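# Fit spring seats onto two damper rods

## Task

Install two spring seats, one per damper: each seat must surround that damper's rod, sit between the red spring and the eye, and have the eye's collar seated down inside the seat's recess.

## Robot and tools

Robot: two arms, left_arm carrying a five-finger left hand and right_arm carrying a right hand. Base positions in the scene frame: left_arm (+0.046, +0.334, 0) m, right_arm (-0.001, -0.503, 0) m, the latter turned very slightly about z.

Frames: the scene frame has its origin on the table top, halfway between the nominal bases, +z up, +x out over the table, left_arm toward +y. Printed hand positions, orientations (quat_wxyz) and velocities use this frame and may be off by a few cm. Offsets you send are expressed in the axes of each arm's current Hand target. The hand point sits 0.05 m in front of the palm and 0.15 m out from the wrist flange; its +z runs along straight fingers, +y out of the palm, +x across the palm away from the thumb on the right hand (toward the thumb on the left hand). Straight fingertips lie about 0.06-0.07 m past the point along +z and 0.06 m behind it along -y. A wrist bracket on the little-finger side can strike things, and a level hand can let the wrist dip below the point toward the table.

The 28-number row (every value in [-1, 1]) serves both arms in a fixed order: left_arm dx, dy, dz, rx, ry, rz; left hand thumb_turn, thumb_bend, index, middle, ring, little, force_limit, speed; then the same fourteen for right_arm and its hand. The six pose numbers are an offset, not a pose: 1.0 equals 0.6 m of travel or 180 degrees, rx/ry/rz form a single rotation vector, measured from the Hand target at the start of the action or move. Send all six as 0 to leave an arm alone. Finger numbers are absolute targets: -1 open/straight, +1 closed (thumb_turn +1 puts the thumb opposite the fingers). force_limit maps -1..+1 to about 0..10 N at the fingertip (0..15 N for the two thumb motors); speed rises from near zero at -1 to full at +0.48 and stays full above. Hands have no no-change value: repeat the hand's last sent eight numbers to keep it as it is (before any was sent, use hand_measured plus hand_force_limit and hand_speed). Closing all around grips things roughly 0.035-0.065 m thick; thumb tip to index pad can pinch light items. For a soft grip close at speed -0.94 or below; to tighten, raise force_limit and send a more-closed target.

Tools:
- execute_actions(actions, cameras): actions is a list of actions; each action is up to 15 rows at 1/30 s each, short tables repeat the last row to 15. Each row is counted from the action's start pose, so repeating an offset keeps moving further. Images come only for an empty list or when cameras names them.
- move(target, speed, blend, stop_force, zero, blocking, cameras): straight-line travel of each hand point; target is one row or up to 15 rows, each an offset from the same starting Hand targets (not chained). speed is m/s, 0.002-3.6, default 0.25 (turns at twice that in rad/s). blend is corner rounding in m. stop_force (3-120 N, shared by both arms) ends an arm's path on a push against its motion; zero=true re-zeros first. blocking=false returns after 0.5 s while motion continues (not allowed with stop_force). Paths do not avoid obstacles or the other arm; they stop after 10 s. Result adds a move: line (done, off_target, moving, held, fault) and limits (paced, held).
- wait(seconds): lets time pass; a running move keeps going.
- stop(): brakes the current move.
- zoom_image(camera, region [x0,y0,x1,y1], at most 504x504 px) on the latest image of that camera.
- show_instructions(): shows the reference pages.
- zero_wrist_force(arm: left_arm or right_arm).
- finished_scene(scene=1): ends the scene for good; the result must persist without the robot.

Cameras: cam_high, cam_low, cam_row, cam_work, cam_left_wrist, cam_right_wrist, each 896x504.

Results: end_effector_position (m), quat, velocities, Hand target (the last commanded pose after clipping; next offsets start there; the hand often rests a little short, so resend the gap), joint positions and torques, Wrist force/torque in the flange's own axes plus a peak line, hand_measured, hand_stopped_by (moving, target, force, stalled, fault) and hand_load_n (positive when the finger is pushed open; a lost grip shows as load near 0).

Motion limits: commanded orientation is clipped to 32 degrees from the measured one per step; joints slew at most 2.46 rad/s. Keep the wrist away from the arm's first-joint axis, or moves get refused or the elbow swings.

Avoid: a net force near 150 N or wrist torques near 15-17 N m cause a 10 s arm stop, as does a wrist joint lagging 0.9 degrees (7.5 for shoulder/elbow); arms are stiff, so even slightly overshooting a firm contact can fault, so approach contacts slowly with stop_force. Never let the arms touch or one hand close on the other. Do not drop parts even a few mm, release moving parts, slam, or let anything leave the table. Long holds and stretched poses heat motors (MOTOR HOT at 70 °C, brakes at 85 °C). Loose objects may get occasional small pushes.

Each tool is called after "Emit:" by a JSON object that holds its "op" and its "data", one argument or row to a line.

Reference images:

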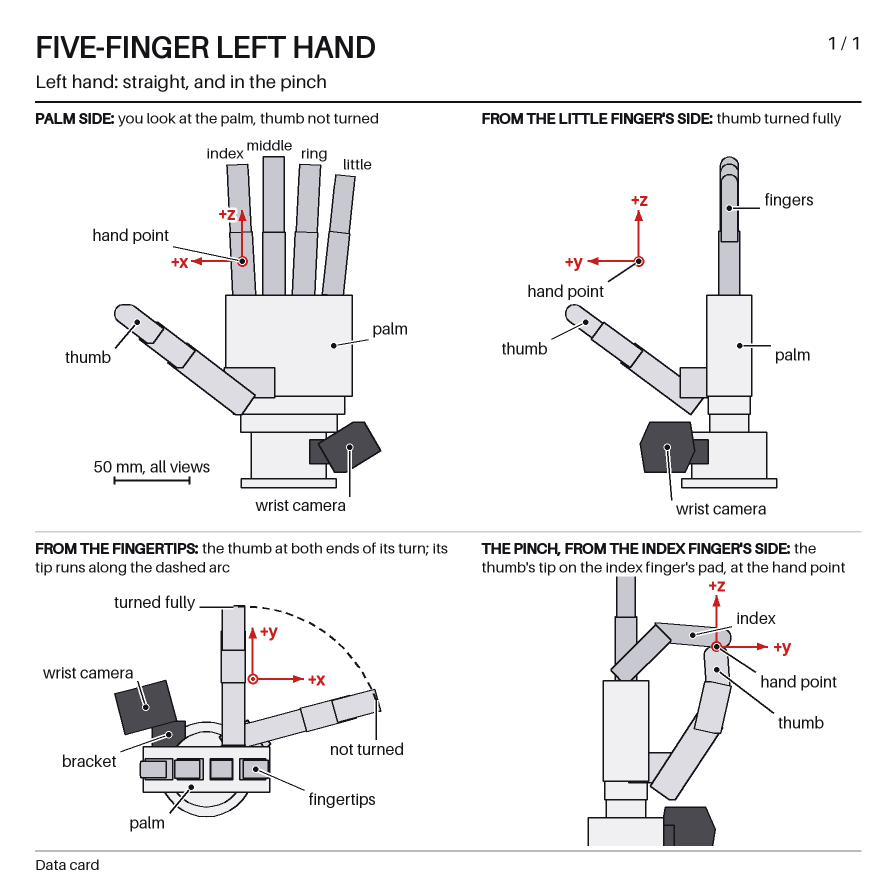

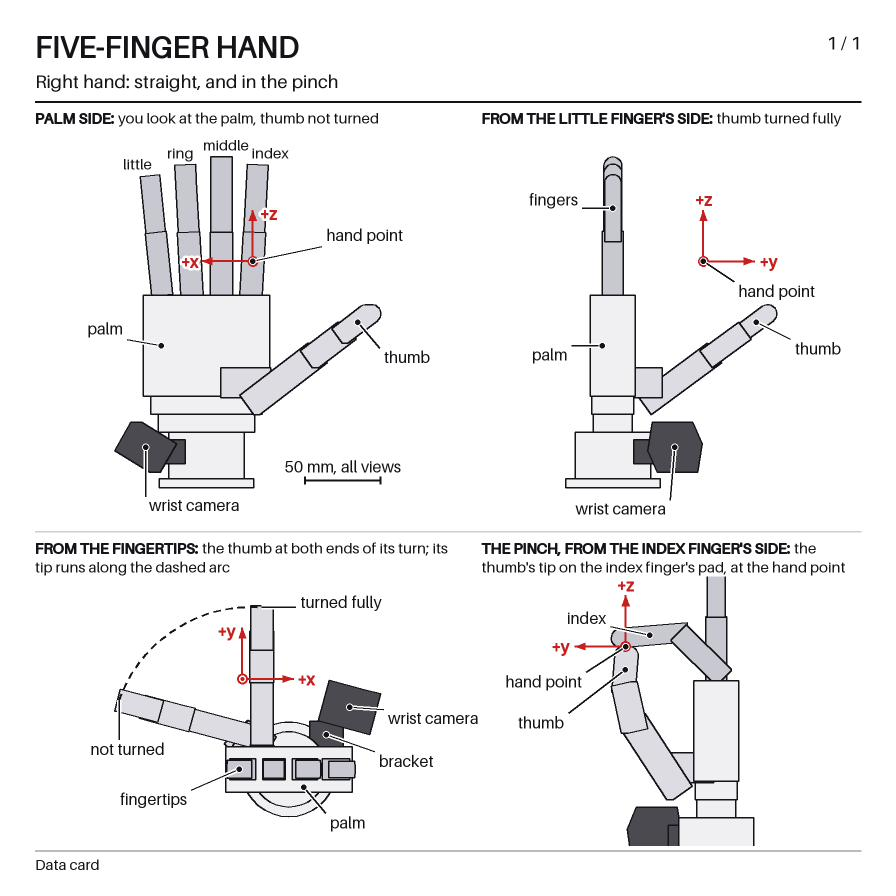

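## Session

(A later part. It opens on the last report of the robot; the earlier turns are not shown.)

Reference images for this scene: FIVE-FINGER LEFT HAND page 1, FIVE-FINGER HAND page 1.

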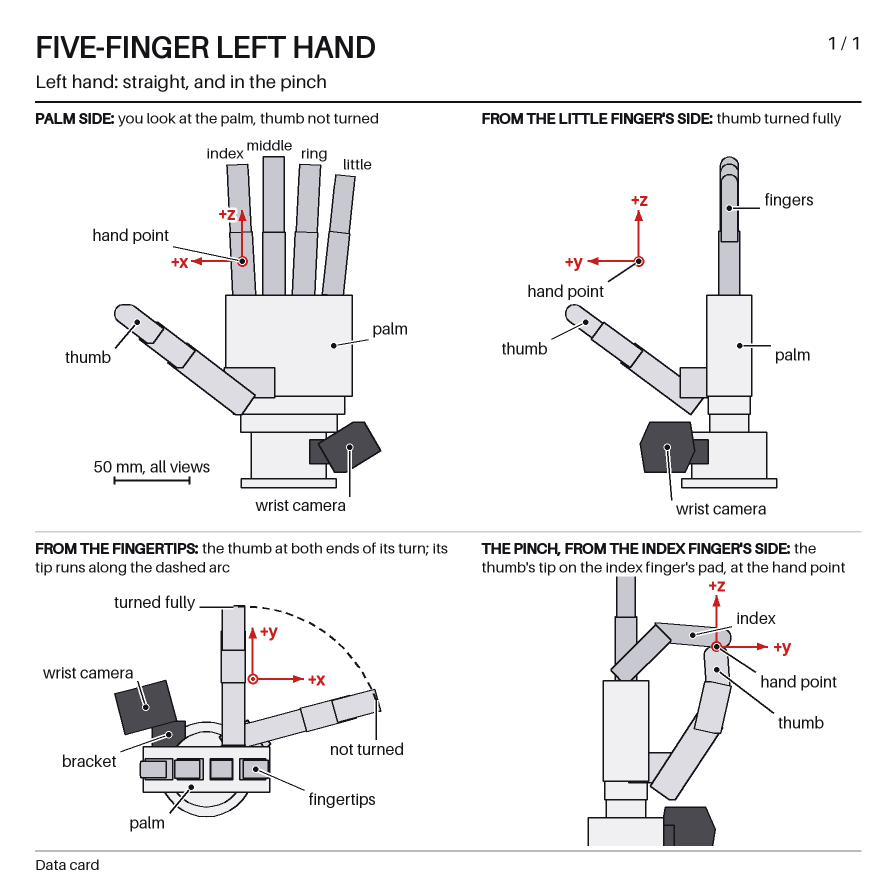

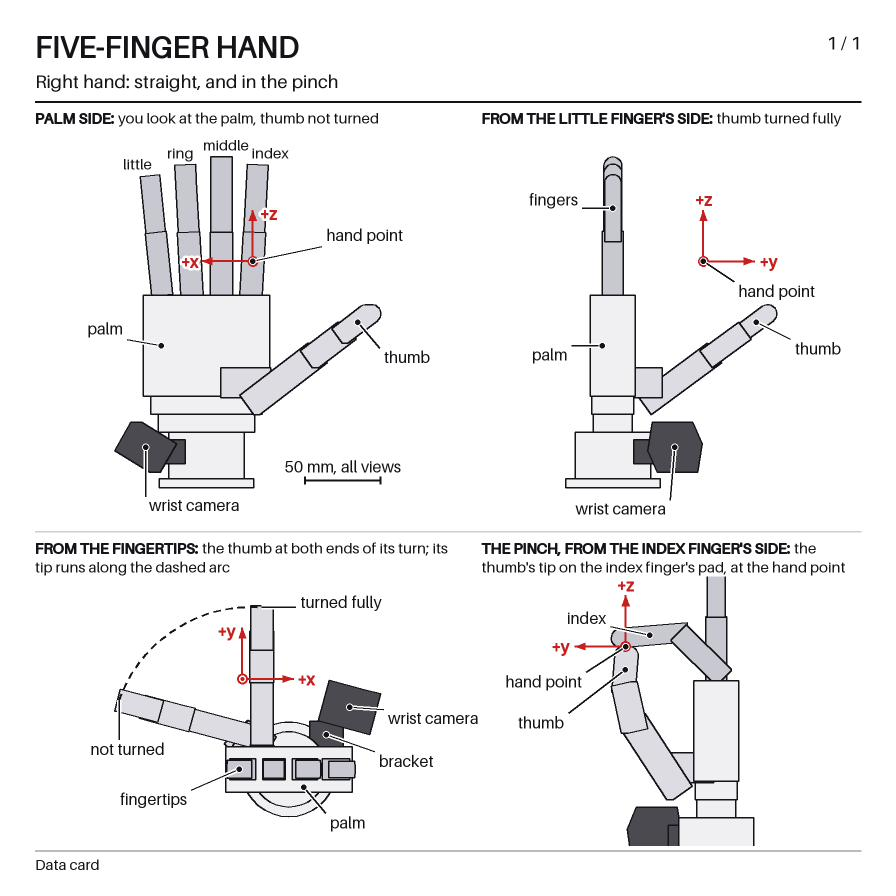

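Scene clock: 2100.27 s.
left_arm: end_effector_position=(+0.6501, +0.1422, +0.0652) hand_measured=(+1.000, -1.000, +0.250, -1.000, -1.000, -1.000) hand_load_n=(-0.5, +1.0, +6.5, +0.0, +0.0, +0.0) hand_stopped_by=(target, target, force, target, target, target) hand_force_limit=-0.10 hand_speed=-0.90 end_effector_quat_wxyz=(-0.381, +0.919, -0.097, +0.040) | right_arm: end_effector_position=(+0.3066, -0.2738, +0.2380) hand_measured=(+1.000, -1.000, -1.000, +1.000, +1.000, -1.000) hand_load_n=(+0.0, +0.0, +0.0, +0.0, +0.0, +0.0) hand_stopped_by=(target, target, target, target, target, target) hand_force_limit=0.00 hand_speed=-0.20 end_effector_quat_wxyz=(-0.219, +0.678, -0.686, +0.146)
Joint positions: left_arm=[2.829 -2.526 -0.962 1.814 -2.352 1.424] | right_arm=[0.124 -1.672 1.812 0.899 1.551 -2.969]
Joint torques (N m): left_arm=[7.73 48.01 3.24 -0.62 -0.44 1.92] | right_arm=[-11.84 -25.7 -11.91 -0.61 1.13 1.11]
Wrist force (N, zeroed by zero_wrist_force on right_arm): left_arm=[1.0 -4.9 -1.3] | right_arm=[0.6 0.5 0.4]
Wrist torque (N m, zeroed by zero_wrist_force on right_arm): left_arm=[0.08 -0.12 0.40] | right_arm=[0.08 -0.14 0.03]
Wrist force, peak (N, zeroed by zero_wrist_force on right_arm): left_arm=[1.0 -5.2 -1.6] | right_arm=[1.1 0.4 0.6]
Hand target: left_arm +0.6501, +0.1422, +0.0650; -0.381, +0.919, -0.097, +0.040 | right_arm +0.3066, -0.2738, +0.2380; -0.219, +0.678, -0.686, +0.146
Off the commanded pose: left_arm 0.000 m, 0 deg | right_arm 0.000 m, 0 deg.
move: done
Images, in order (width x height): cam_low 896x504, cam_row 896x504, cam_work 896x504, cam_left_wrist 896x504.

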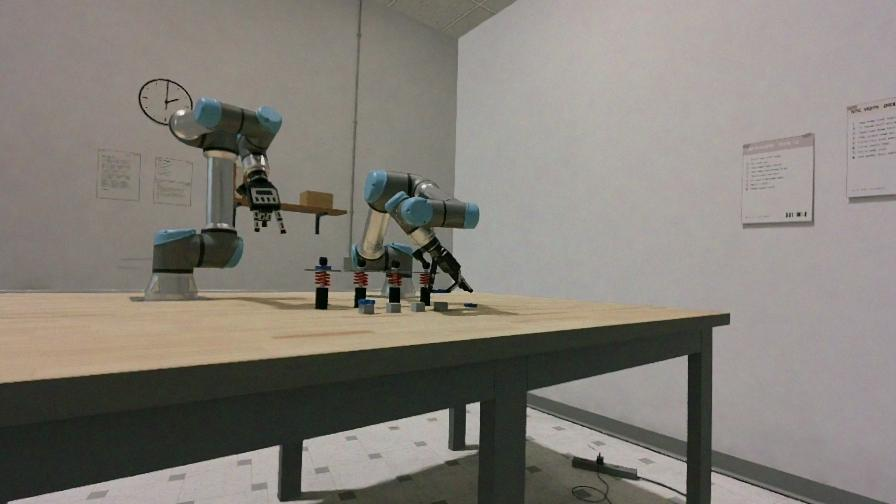

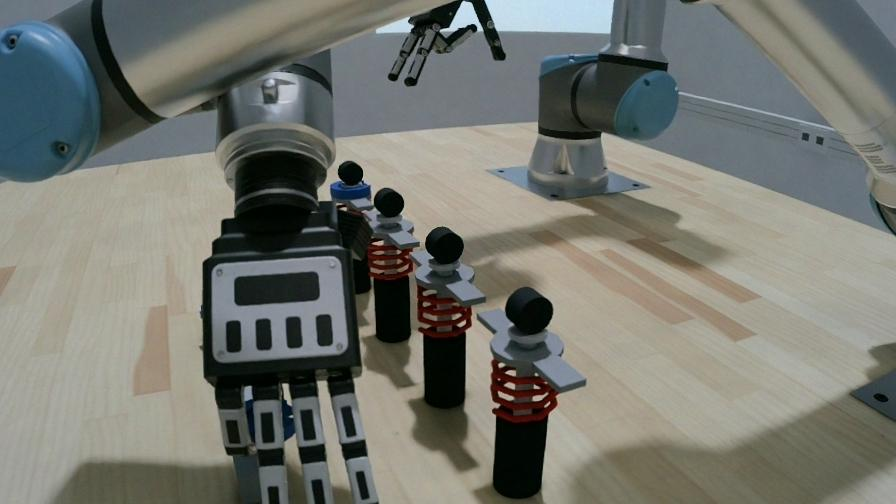

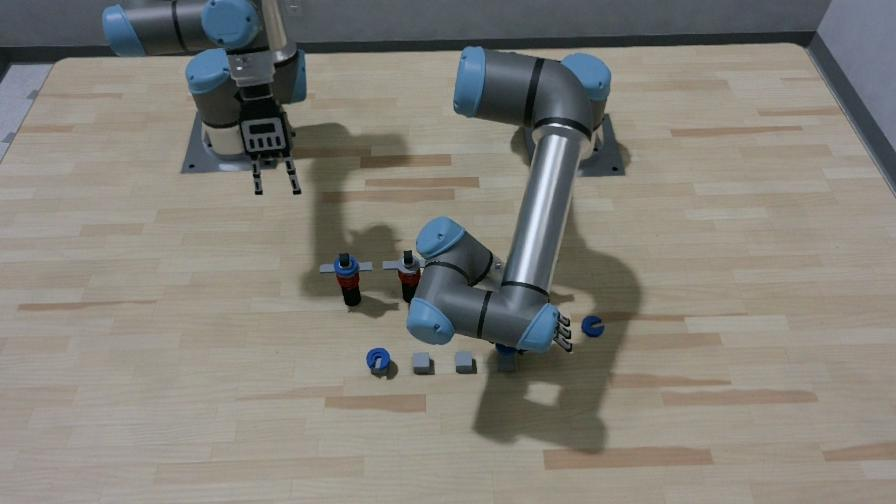

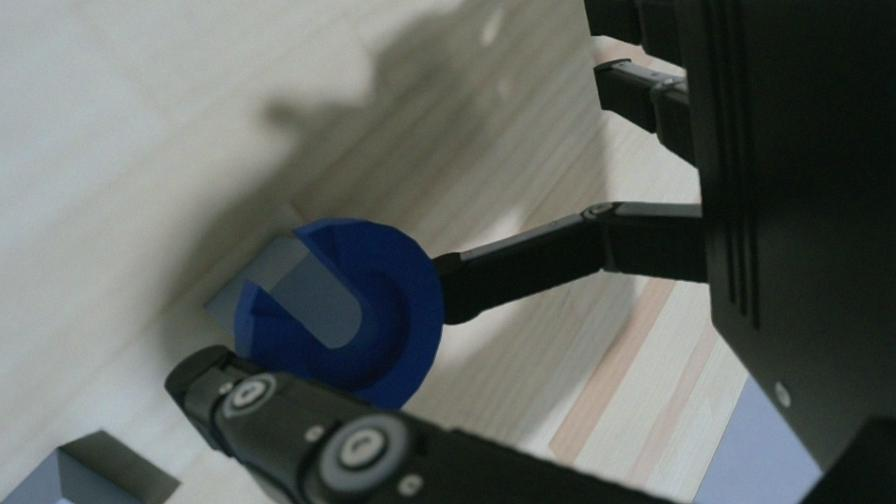

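Emit:
{"op": "zoom_image", "data": {
  "camera": "cam_work",
  "region": [440, 310, 620, 400]
}}

Emit:
{"op": "zoom_image", "data": {
  "camera": "cam_left_wrist",
  "region": [180, 190, 460, 420]
}}

Scaled by 2.800.

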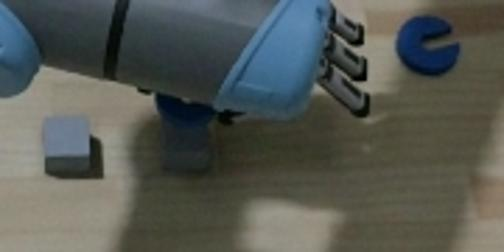

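Scaled by 1.800.

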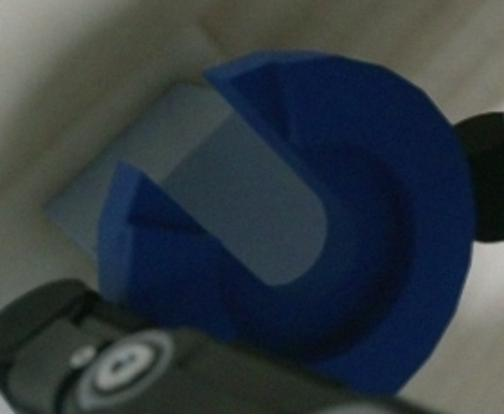

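Emit:
{"op": "move", "data": {
  "target": [0.0138,0.0184,0.0288,0,0,0,1,-1,0.6,-1,-1,-1,-0.1,-0.9,0,0,0,0,0,0,1,-1,-1,1,1,-1,0,-0.2],
  "speed": 0.04,
  "cameras": ["cam_left_wrist","cam_low","cam_work"]
}}

Emit:
{"op": "zoom_image", "data": {
  "camera": "cam_low",
  "region": [410, 270, 480, 320]
}}

Emit:
{"op": "zoom_image", "data": {
  "camera": "cam_work",
  "region": [440, 320, 560, 385]
}}

Emit:
{"op": "zoom_image", "data": {
  "camera": "cam_left_wrist",
  "region": [180, 190, 460, 420]
}}

Scene clock: 2119.23 s.
left_arm: end_effector_position=(+0.6590, +0.1448, +0.0452) hand_measured=(+1.000, -1.000, +0.250, -1.000, -1.000, -1.000) hand_load_n=(-0.5, +1.0, +6.5, +0.0, +0.0, +0.0) hand_stopped_by=(target, target, force, target, target, target) hand_force_limit=-0.10 hand_speed=-0.90 end_effector_quat_wxyz=(-0.381, +0.919, -0.097, +0.040) | right_arm: end_effector_position=(+0.3066, -0.2738, +0.2380) hand_measured=(+1.000, -1.000, -1.000, +1.000, +1.000, -1.000) hand_load_n=(+0.0, +0.0, +0.0, +0.0, +0.0, +0.0) hand_stopped_by=(target, target, target, target, target, target) hand_force_limit=0.00 hand_speed=-0.20 end_effector_quat_wxyz=(-0.219, +0.678, -0.686, +0.146)
Joint positions: left_arm=[2.837 -2.564 -0.941 1.839 -2.353 1.436] | right_arm=[0.124 -1.672 1.812 0.899 1.551 -2.969]
Joint torques (N m): left_arm=[7.3 47.77 29.72 -0.63 -4.27 1.91] | right_arm=[-12.06 -25.21 -10.82 -0.67 1.02 1.25]
Wrist force (N, zeroed by zero_wrist_force on right_arm): left_arm=[0.8 -4.7 -1.1] | right_arm=[0.5 0.4 0.5]
Wrist torque (N m, zeroed by zero_wrist_force on right_arm): left_arm=[0.08 -0.09 0.37] | right_arm=[0.05 -0.13 0.02]
Wrist force, peak (N, zeroed by zero_wrist_force on right_arm): left_arm=[1.0 -5.2 -1.2] | right_arm=[1.0 0.6 0.6]
Hand target: left_arm +0.6591, +0.1449, +0.0450; -0.381, +0.919, -0.097, +0.040 | right_arm +0.3066, -0.2738, +0.2380; -0.219, +0.678, -0.686, +0.146
Off the commanded pose: left_arm 0.000 m, 0 deg | right_arm 0.000 m, 0 deg.
move: done
Images, in order (width x height): cam_low 896x504, cam_work 896x504, cam_left_wrist 896x504.

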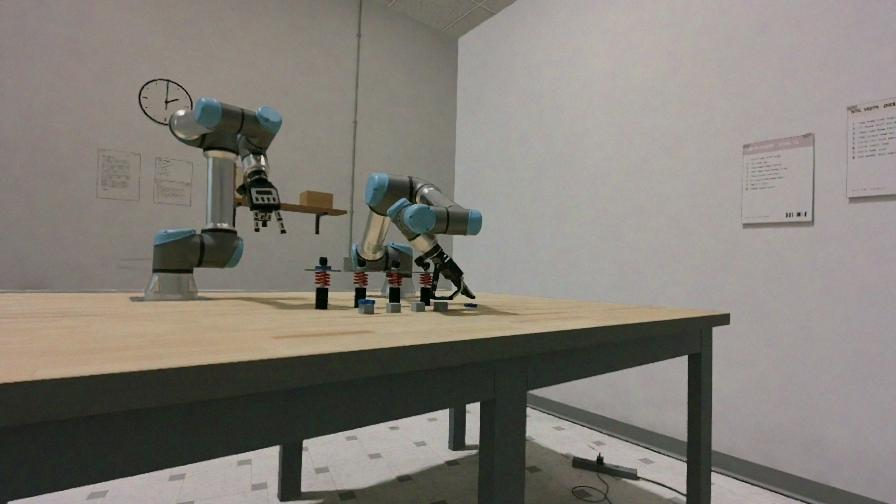

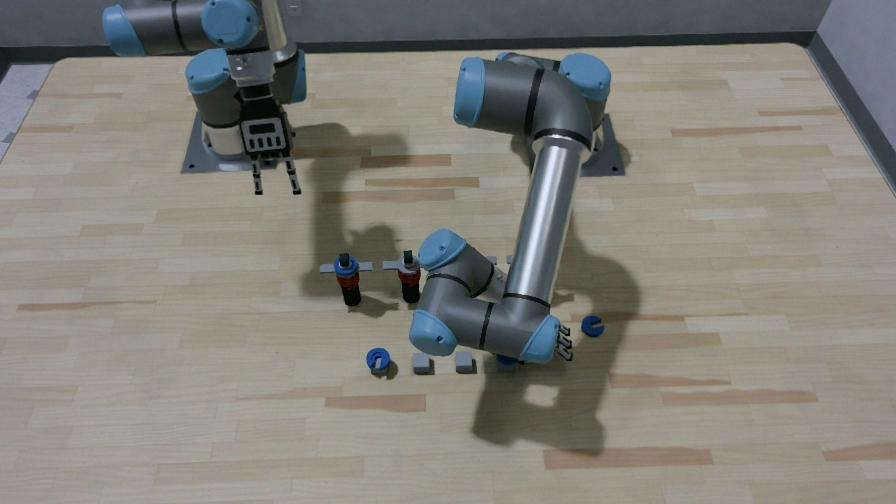

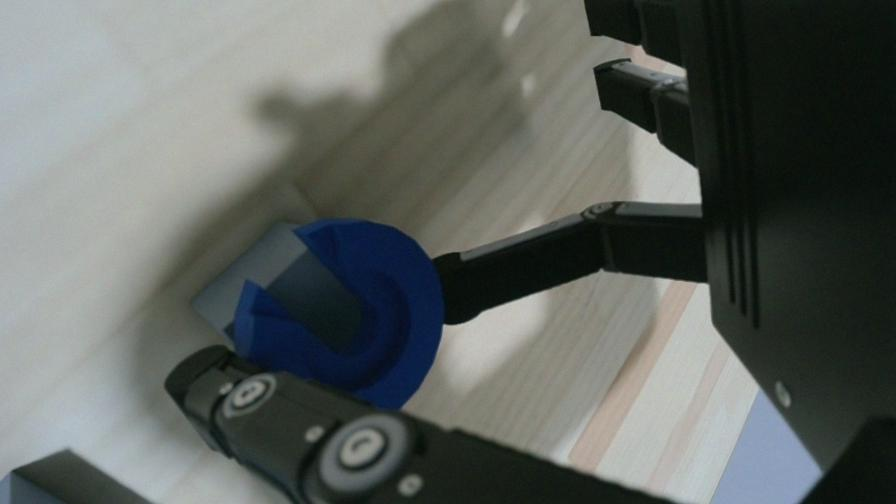

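Scaled by 7.200.

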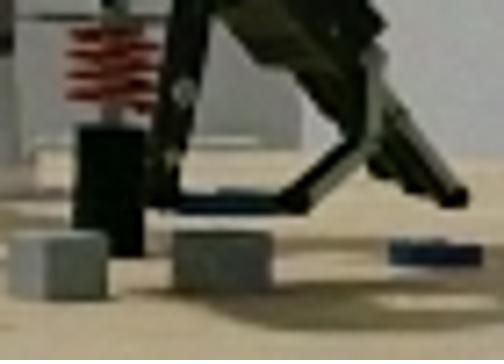

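Scaled by 4.200.

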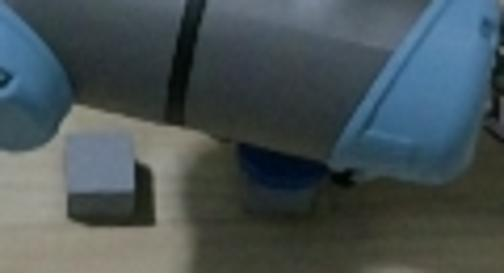

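Scaled by 1.800.

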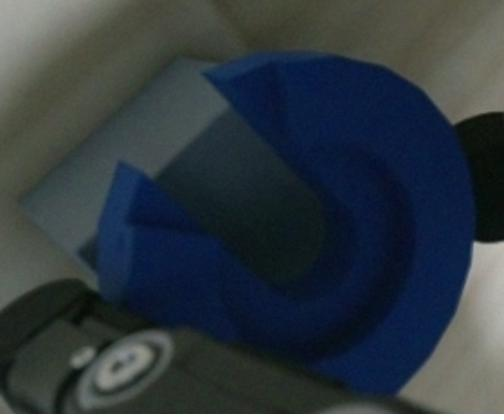

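Emit:
{"op": "move", "data": {
  "target": [0,0.0112,0.0112,0,0,0,1,-1,0.6,-1,-1,-1,-0.1,-0.9,0,0,0,0,0,0,1,-1,-1,1,1,-1,0,-0.2],
  "speed": 0.006,
  "stop_force": 3,
  "cameras": ["cam_left_wrist","cam_low"]
}}

Emit:
{"op": "zoom_image", "data": {
  "camera": "cam_low",
  "region": [410, 270, 480, 320]
}}

Scene clock: 2126.10 s.
left_arm: end_effector_position=(+0.6591, +0.1449, +0.0395) hand_measured=(+1.000, -1.000, +0.250, -1.000, -1.000, -1.000) hand_load_n=(+0.0, +1.0, +6.0, +0.0, +0.0, +0.0) hand_stopped_by=(target, target, force, target, target, target) hand_force_limit=-0.10 hand_speed=-0.90 end_effector_quat_wxyz=(-0.381, +0.919, -0.097, +0.040) | right_arm: end_effector_position=(+0.3066, -0.2738, +0.2380) hand_measured=(+1.000, -1.000, -1.000, +1.000, +1.000, -1.000) hand_load_n=(+0.0, +0.0, +0.0, +0.0, +0.0, +0.0) hand_stopped_by=(target, target, target, target, target, target) hand_force_limit=0.00 hand_speed=-0.20 end_effector_quat_wxyz=(-0.219, +0.678, -0.686, +0.146)
Joint positions: left_arm=[2.837 -2.57 -0.945 1.848 -2.353 1.436] | right_arm=[0.124 -1.672 1.812 0.899 1.551 -2.969]
Joint torques (N m): left_arm=[4.91 67.83 28.1 -4.27 -1.5 0.88] | right_arm=[-12.08 -24.78 -10.81 -0.92 1.26 1.21]
Wrist force (N, zeroed by zero_wrist_force on right_arm): left_arm=[1.0 -5.1 -2.3] | right_arm=[0.6 0.4 0.3]
Wrist torque (N m, zeroed by zero_wrist_force on right_arm): left_arm=[0.07 -0.15 0.37] | right_arm=[0.07 -0.13 0.03]
Wrist force, peak (N, zeroed by zero_wrist_force on right_arm): left_arm=[1.6 -8.4 -3.7] | right_arm=[0.9 0.8 0.5]
Hand target: left_arm +0.6591, +0.1449, +0.0395; -0.381, +0.919, -0.097, +0.040 (not the last commanded pose) | right_arm +0.3066, -0.2738, +0.2380; -0.219, +0.678, -0.686, +0.146
Off the commanded pose: left_arm 0.004 m, 0 deg | right_arm 0.000 m, 0 deg.
move: contact (left_arm)
Images, in order (width x height): cam_low 896x504, cam_left_wrist 896x504.

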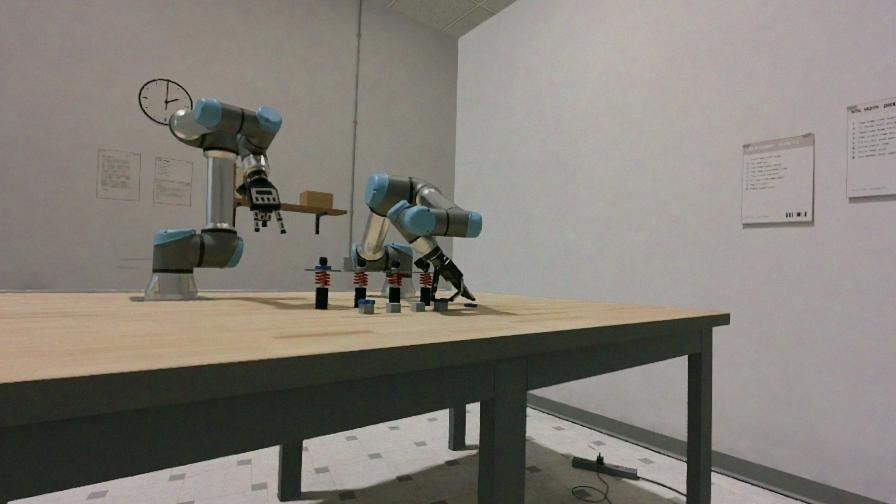

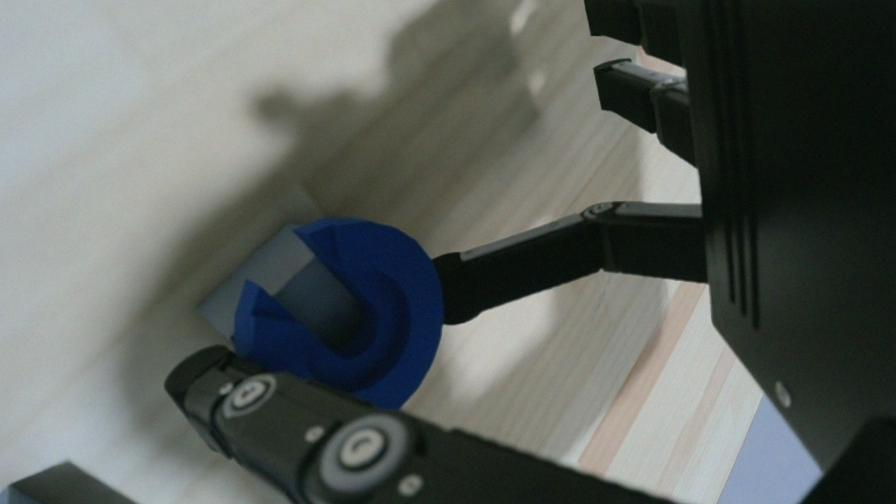

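Scaled by 7.200.

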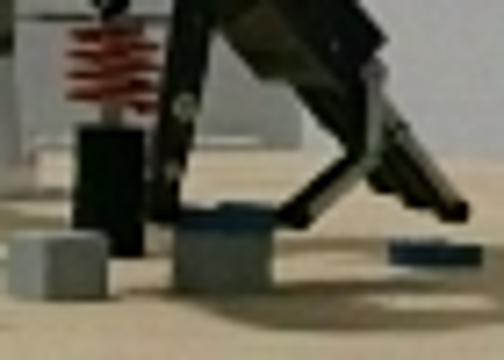

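Emit:
{"op": "move", "data": {
  "target": [0,0,0,0,0,0,1,-1,0.05,-1,-1,-1,0.2,-0.8,0,0,0,0,0,0,1,-1,-1,1,1,-1,0,-0.2],
  "speed": 0.01,
  "cameras": ["cam_left_wrist","cam_low"]
}}

Emit:
{"op": "zoom_image", "data": {
  "camera": "cam_low",
  "region": [410, 270, 480, 320]
}}

Emit:
{"op": "zoom_image", "data": {
  "camera": "cam_left_wrist",
  "region": [180, 190, 460, 420]
}}

Scene clock: 2129.07 s.
left_arm: end_effector_position=(+0.6591, +0.1449, +0.0395) hand_measured=(+1.000, -1.000, +0.050, -1.000, -1.000, -1.000) hand_load_n=(+0.0, +0.0, +0.0, +0.0, +0.0, +0.0) hand_stopped_by=(target, target, target, target, target, target) hand_force_limit=0.20 hand_speed=-0.80 end_effector_quat_wxyz=(-0.381, +0.919, -0.097, +0.040) | right_arm: end_effector_position=(+0.3066, -0.2738, +0.2380) hand_measured=(+1.000, -1.000, -1.000, +1.000, +1.000, -1.000) hand_load_n=(+0.0, +0.0, +0.0, +0.0, +0.0, +0.0) hand_stopped_by=(target, target, target, target, target, target) hand_force_limit=0.00 hand_speed=-0.20 end_effector_quat_wxyz=(-0.219, +0.678, -0.686, +0.146)
Joint positions: left_arm=[2.837 -2.57 -0.945 1.848 -2.353 1.436] | right_arm=[0.124 -1.672 1.812 0.899 1.551 -2.969]
Joint torques (N m): left_arm=[-0.78 65.6 27.2 -3.84 0.89 -1.54] | right_arm=[-11.1 -24.66 -9.94 -1.03 1.32 1.07]
Wrist force (N, zeroed by zero_wrist_force on right_arm): left_arm=[0.9 -5.2 -1.3] | right_arm=[0.8 0.5 0.4]
Wrist torque (N m, zeroed by zero_wrist_force on right_arm): left_arm=[0.03 -0.11 0.39] | right_arm=[0.07 -0.16 0.04]
Wrist force, peak (N, zeroed by zero_wrist_force on right_arm): left_arm=[1.2 -5.5 -2.9] | right_arm=[0.8 0.8 0.4]
Hand target: left_arm +0.6591, +0.1449, +0.0395; -0.381, +0.919, -0.097, +0.040 | right_arm +0.3066, -0.2738, +0.2380; -0.219, +0.678, -0.686, +0.146
Off the commanded pose: left_arm 0.000 m, 0 deg | right_arm 0.000 m, 0 deg.
move: done
Images, in order (width x height): cam_low 896x504, cam_left_wrist 896x504.

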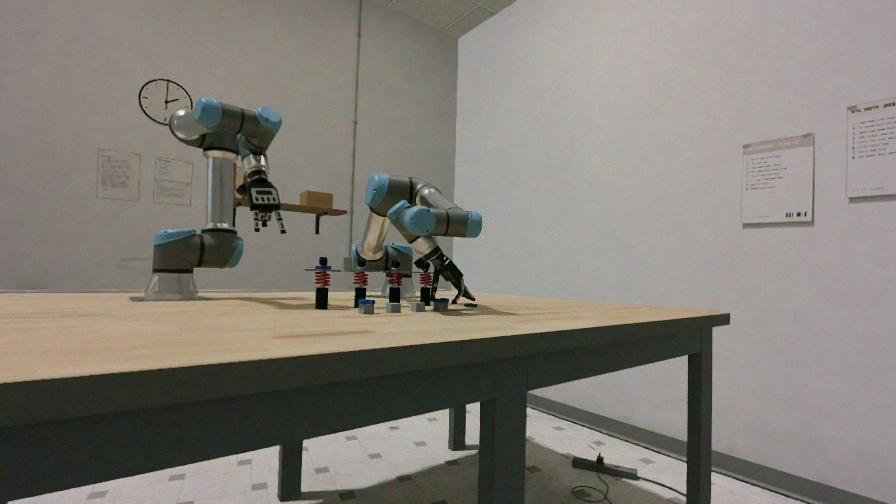

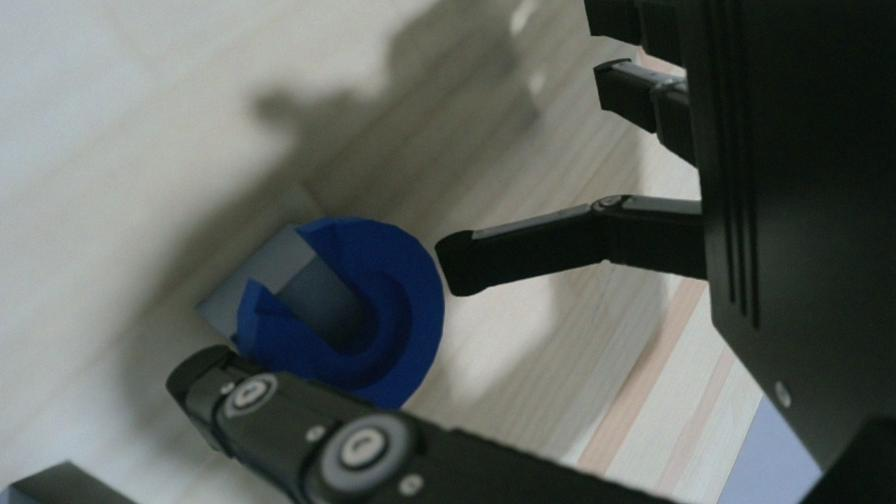

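Scaled by 7.200.

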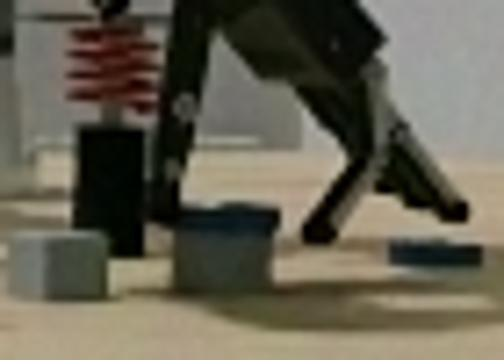

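Scaled by 1.800.

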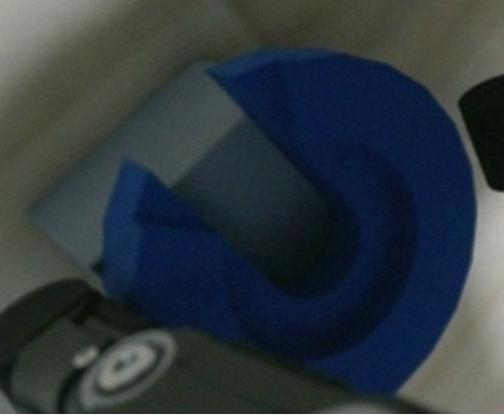

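Emit:
{"op": "move", "data": {
  "target": [
    [0.0007,0.0023,-0.0023,0,0,0,1,-1,0.05,-1,-1,-1,0.2,-0.8,0,0,0,0,0,0,1,-1,-1,1,1,-1,0,-0.2],
    [0.0007,-0.0921,-0.0967,0,0,0,1,-1,0.05,-1,-1,-1,0.2,-0.8,0,0,0,0,0,0,1,-1,-1,1,1,-1,0,-0.2],
    [-0.0412,-0.1285,-0.2975,0,0.3064,0.3064,1,-1,0.05,-1,-1,-1,0.2,-0.8,0,0,0,0,0,0,1,-1,-1,1,1,-1,0,-0.2]
  ],
  "speed": [0.01,0.08,0.4],
  "blend": [0,0.02,0],
  "cameras": ["cam_left_wrist","cam_row","cam_work"]
}}

Emit:
{"op": "zoom_image", "data": {
  "camera": "cam_row",
  "region": [200, 370, 330, 504]
}}

Emit:
{"op": "zoom_image", "data": {
  "camera": "cam_work",
  "region": [440, 320, 560, 385]
}}

Scene clock: 2140.23 s.
left_arm: end_effector_position=(+0.6200, +0.0796, +0.2201) hand_measured=(+1.000, -1.000, +0.050, -1.000, -1.000, -1.000) hand_load_n=(+0.0, +0.0, +0.0, +0.0, +0.0, -0.5) hand_stopped_by=(target, target, target, target, target, target) hand_force_limit=0.20 hand_speed=-0.80 end_effector_quat_wxyz=(-0.271, +0.653, -0.653, +0.270) | right_arm: end_effector_position=(+0.3066, -0.2738, +0.2380) hand_measured=(+1.000, -1.000, -1.000, +1.000, +1.000, -1.000) hand_load_n=(+0.0, +0.0, +0.0, +0.0, +0.0, +0.0) hand_stopped_by=(target, target, target, target, target, target) hand_force_limit=0.00 hand_speed=-0.20 end_effector_quat_wxyz=(-0.219, +0.678, -0.686, +0.146)
Joint positions: left_arm=[2.945 -1.948 -1.316 2.469 -1.711 3.002] | right_arm=[0.124 -1.672 1.812 0.899 1.551 -2.969]
Joint torques (N m): left_arm=[7.62 49.2 6.04 -2.09 2.59 2.38] | right_arm=[-12.29 -24.68 -11.85 -1.1 1.43 1.09]
Wrist force (N, zeroed by zero_wrist_force on right_arm): left_arm=[1.3 -4.9 -1.4] | right_arm=[0.6 0.4 0.4]
Wrist torque (N m, zeroed by zero_wrist_force on right_arm): left_arm=[0.08 -0.25 0.29] | right_arm=[0.07 -0.14 0.03]
Wrist force, peak (N, zeroed by zero_wrist_force on right_arm): left_arm=[1.1 -6.2 -1.4] | right_arm=[1.0 0.7 0.4]
Hand target: left_arm +0.6200, +0.0796, +0.2201; -0.271, +0.653, -0.653, +0.270 | right_arm +0.3066, -0.2738, +0.2380; -0.219, +0.678, -0.686, +0.146
Off the commanded pose: left_arm 0.000 m, 0 deg | right_arm 0.000 m, 0 deg.
move: done
Images, in order (width x height): cam_row 896x504, cam_work 896x504, cam_left_wrist 896x504.

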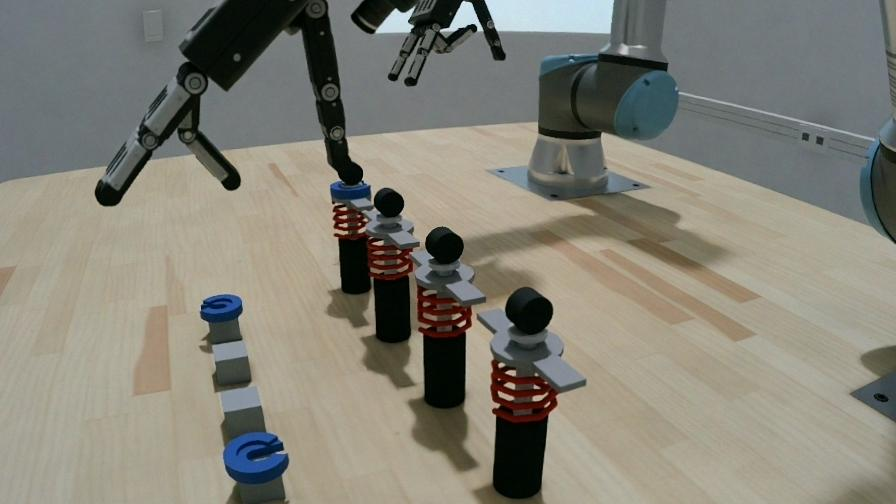

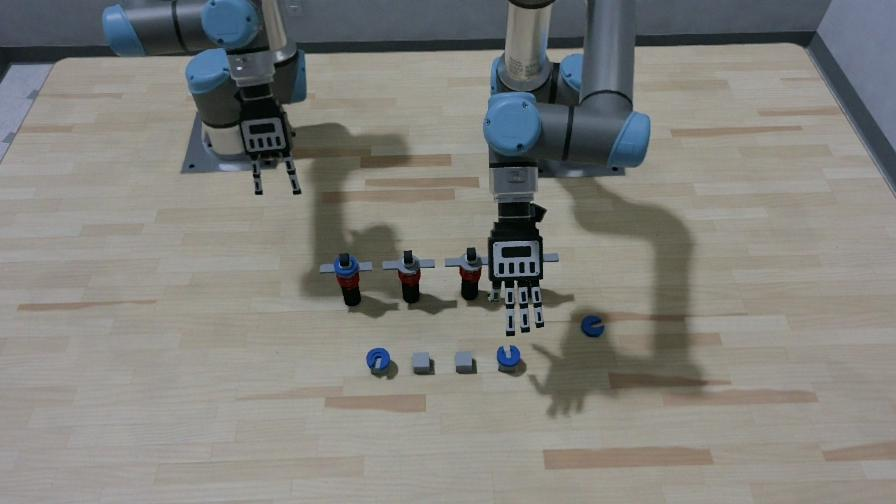

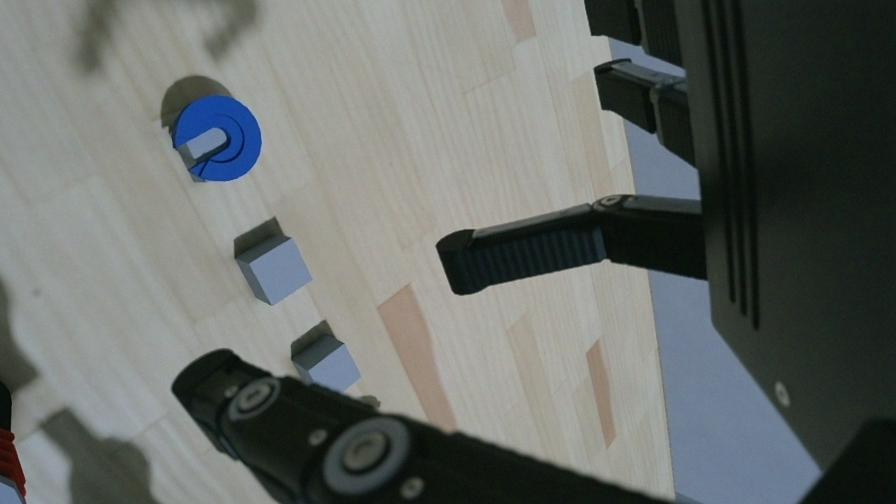

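Scaled by 3.761.

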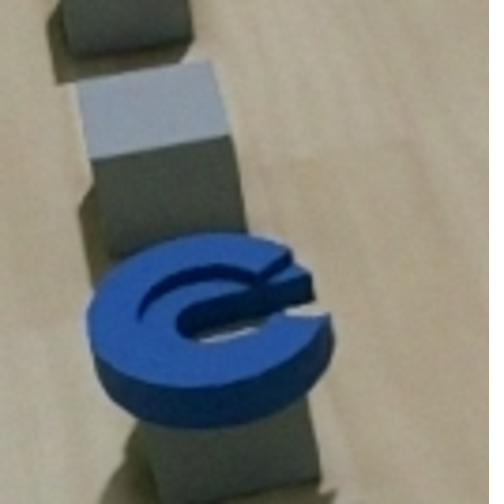

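Scaled by 4.200.

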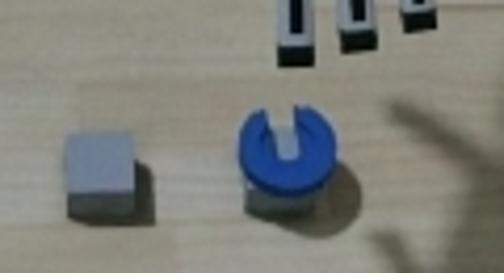

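Emit:
{"op": "move", "data": {
  "target": [
    [-0.0057,0.0378,0.1038,0,0.3064,0.3064,1,-1,0.05,-1,-1,-1,0.2,-0.8,0,0,0,0,0,0,1,-1,-1,1,1,-1,0,-0.2],
    [-0.0057,0.138,0.204,0,0.3064,0.3064,1,-1,0.05,-1,-1,-1,0.2,-0.8,0,0,0,0,0,0,1,-1,-1,1,1,-1,0,-0.2]
  ],
  "speed": [0.35,0.15],
  "blend": [0.02,0],
  "cameras": ["cam_left_wrist","cam_row","cam_low","cam_work"]
}}

Emit:
{"op": "zoom_image", "data": {
  "camera": "cam_left_wrist",
  "region": [150, 180, 550, 460]
}}

Emit:
{"op": "zoom_image", "data": {
  "camera": "cam_row",
  "region": [200, 370, 330, 504]
}}

Emit:
{"op": "zoom_image", "data": {
  "camera": "cam_low",
  "region": [410, 270, 480, 320]
}}

Scene clock: 2159.23 s.
left_arm: end_effector_position=(+0.6480, +0.0833, +0.0752) hand_measured=(+1.000, -1.000, +0.050, -1.000, -1.000, -1.000) hand_load_n=(+0.0, +0.0, +0.0, +0.0, +0.0, +0.0) hand_stopped_by=(target, target, target, target, target, target) hand_force_limit=0.20 hand_speed=-0.80 end_effector_quat_wxyz=(+0.040, -0.097, +0.919, -0.380) | right_arm: end_effector_position=(+0.3066, -0.2738, +0.2380) hand_measured=(+1.000, -1.000, -1.000, +1.000, +1.000, -1.000) hand_load_n=(+0.0, +0.0, +0.0, +0.0, +0.0, +0.0) hand_stopped_by=(target, target, target, target, target, target) hand_force_limit=0.00 hand_speed=-0.20 end_effector_quat_wxyz=(-0.219, +0.678, -0.686, +0.146)
Joint positions: left_arm=[3.176 -2.443 -1.018 2.064 -0.802 4.466] | right_arm=[0.124 -1.672 1.812 0.899 1.551 -2.969]
Joint torques (N m): left_arm=[-8.52 45.34 3.73 -0.36 0.12 -1.74] | right_arm=[-11.43 -24.24 -11.15 -1.2 1.38 1.21]
Wrist force (N, zeroed by zero_wrist_force on right_arm): left_arm=[1.5 -5.5 -1.5] | right_arm=[0.7 0.4 0.6]
Wrist torque (N m, zeroed by zero_wrist_force on right_arm): left_arm=[0.04 -0.22 0.25] | right_arm=[0.05 -0.15 0.04]
Wrist force, peak (N, zeroed by zero_wrist_force on right_arm): left_arm=[1.6 -6.3 -1.5] | right_arm=[1.2 0.5 0.0]
Hand target: left_arm +0.6480, +0.0832, +0.0750; +0.040, -0.097, +0.919, -0.380 | right_arm +0.3066, -0.2738, +0.2380; -0.219, +0.678, -0.686, +0.146
Off the commanded pose: left_arm 0.000 m, 0 deg | right_arm 0.000 m, 0 deg.
move: done
Images, in order (width x height): cam_low 896x504, cam_row 896x504, cam_work 896x504, cam_left_wrist 896x504.

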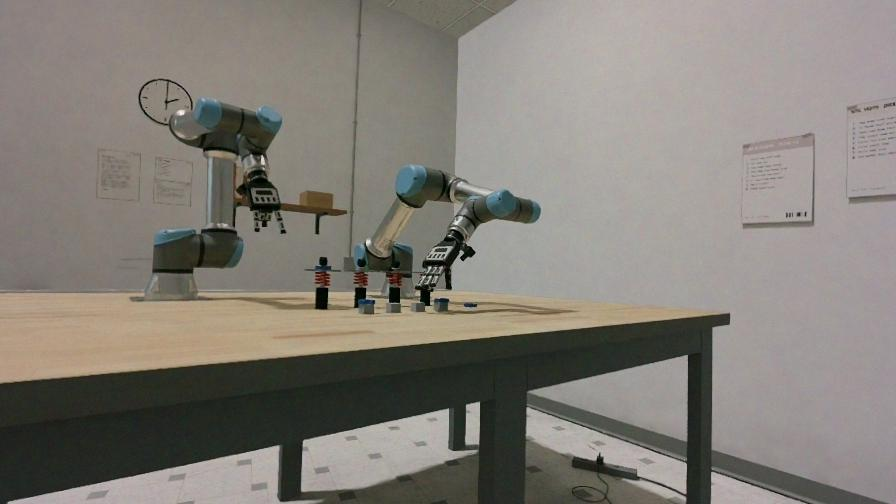

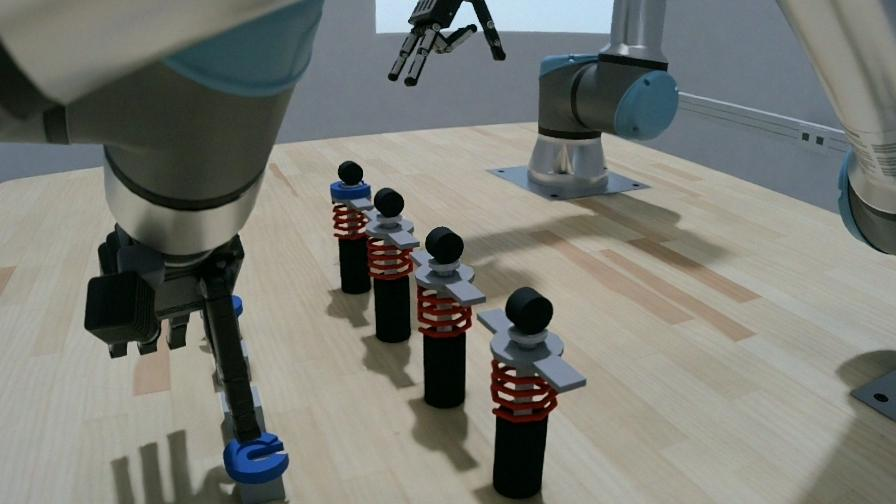

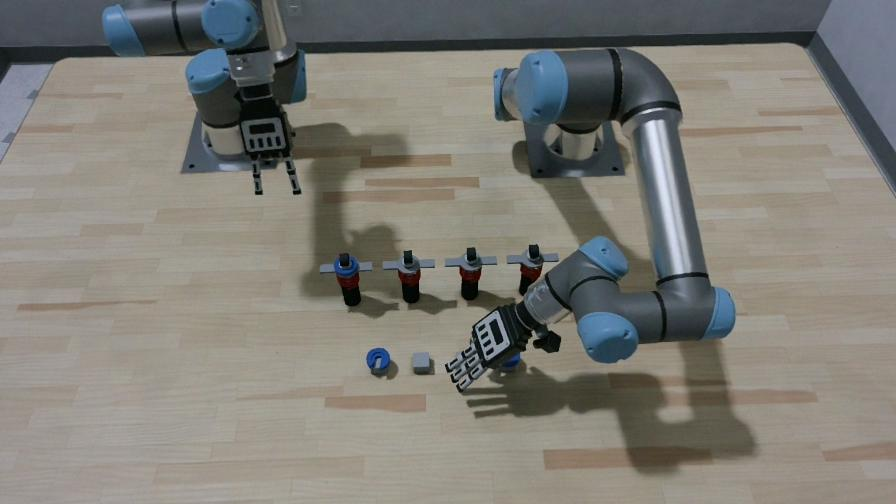

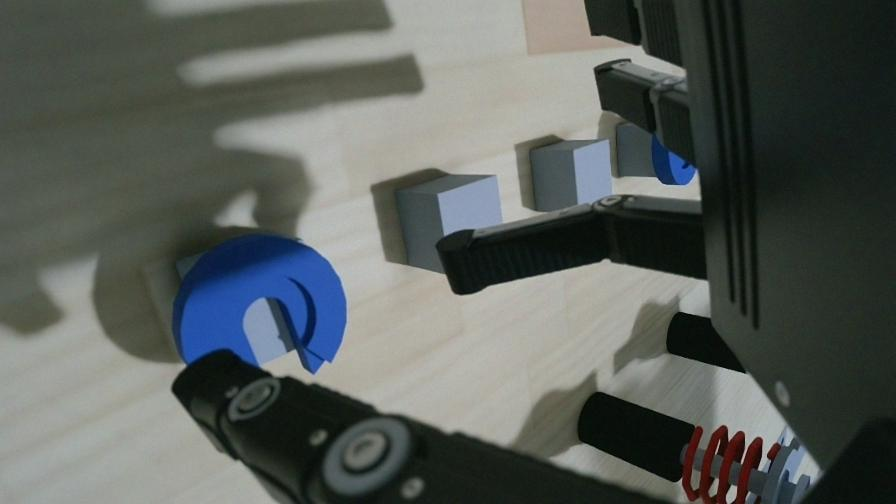

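Scaled by 1.260.

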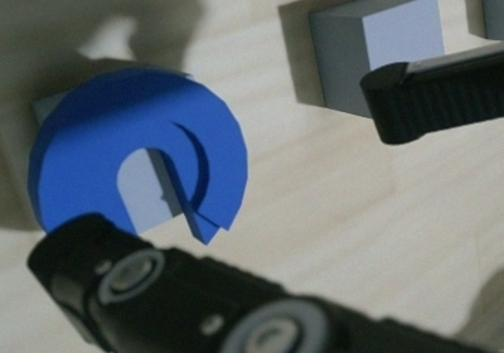

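Scaled by 3.761.

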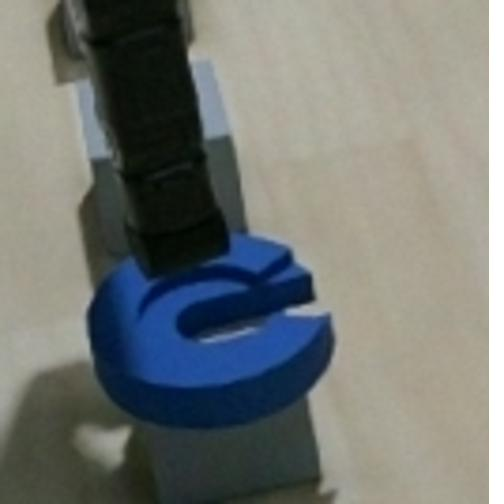

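Scaled by 7.200.

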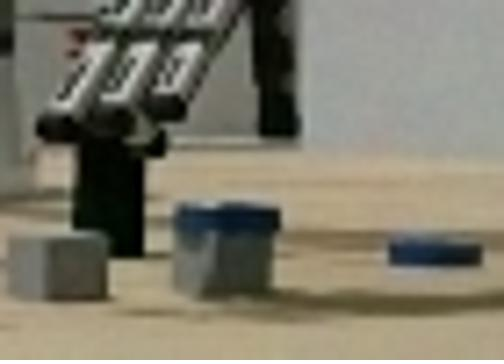

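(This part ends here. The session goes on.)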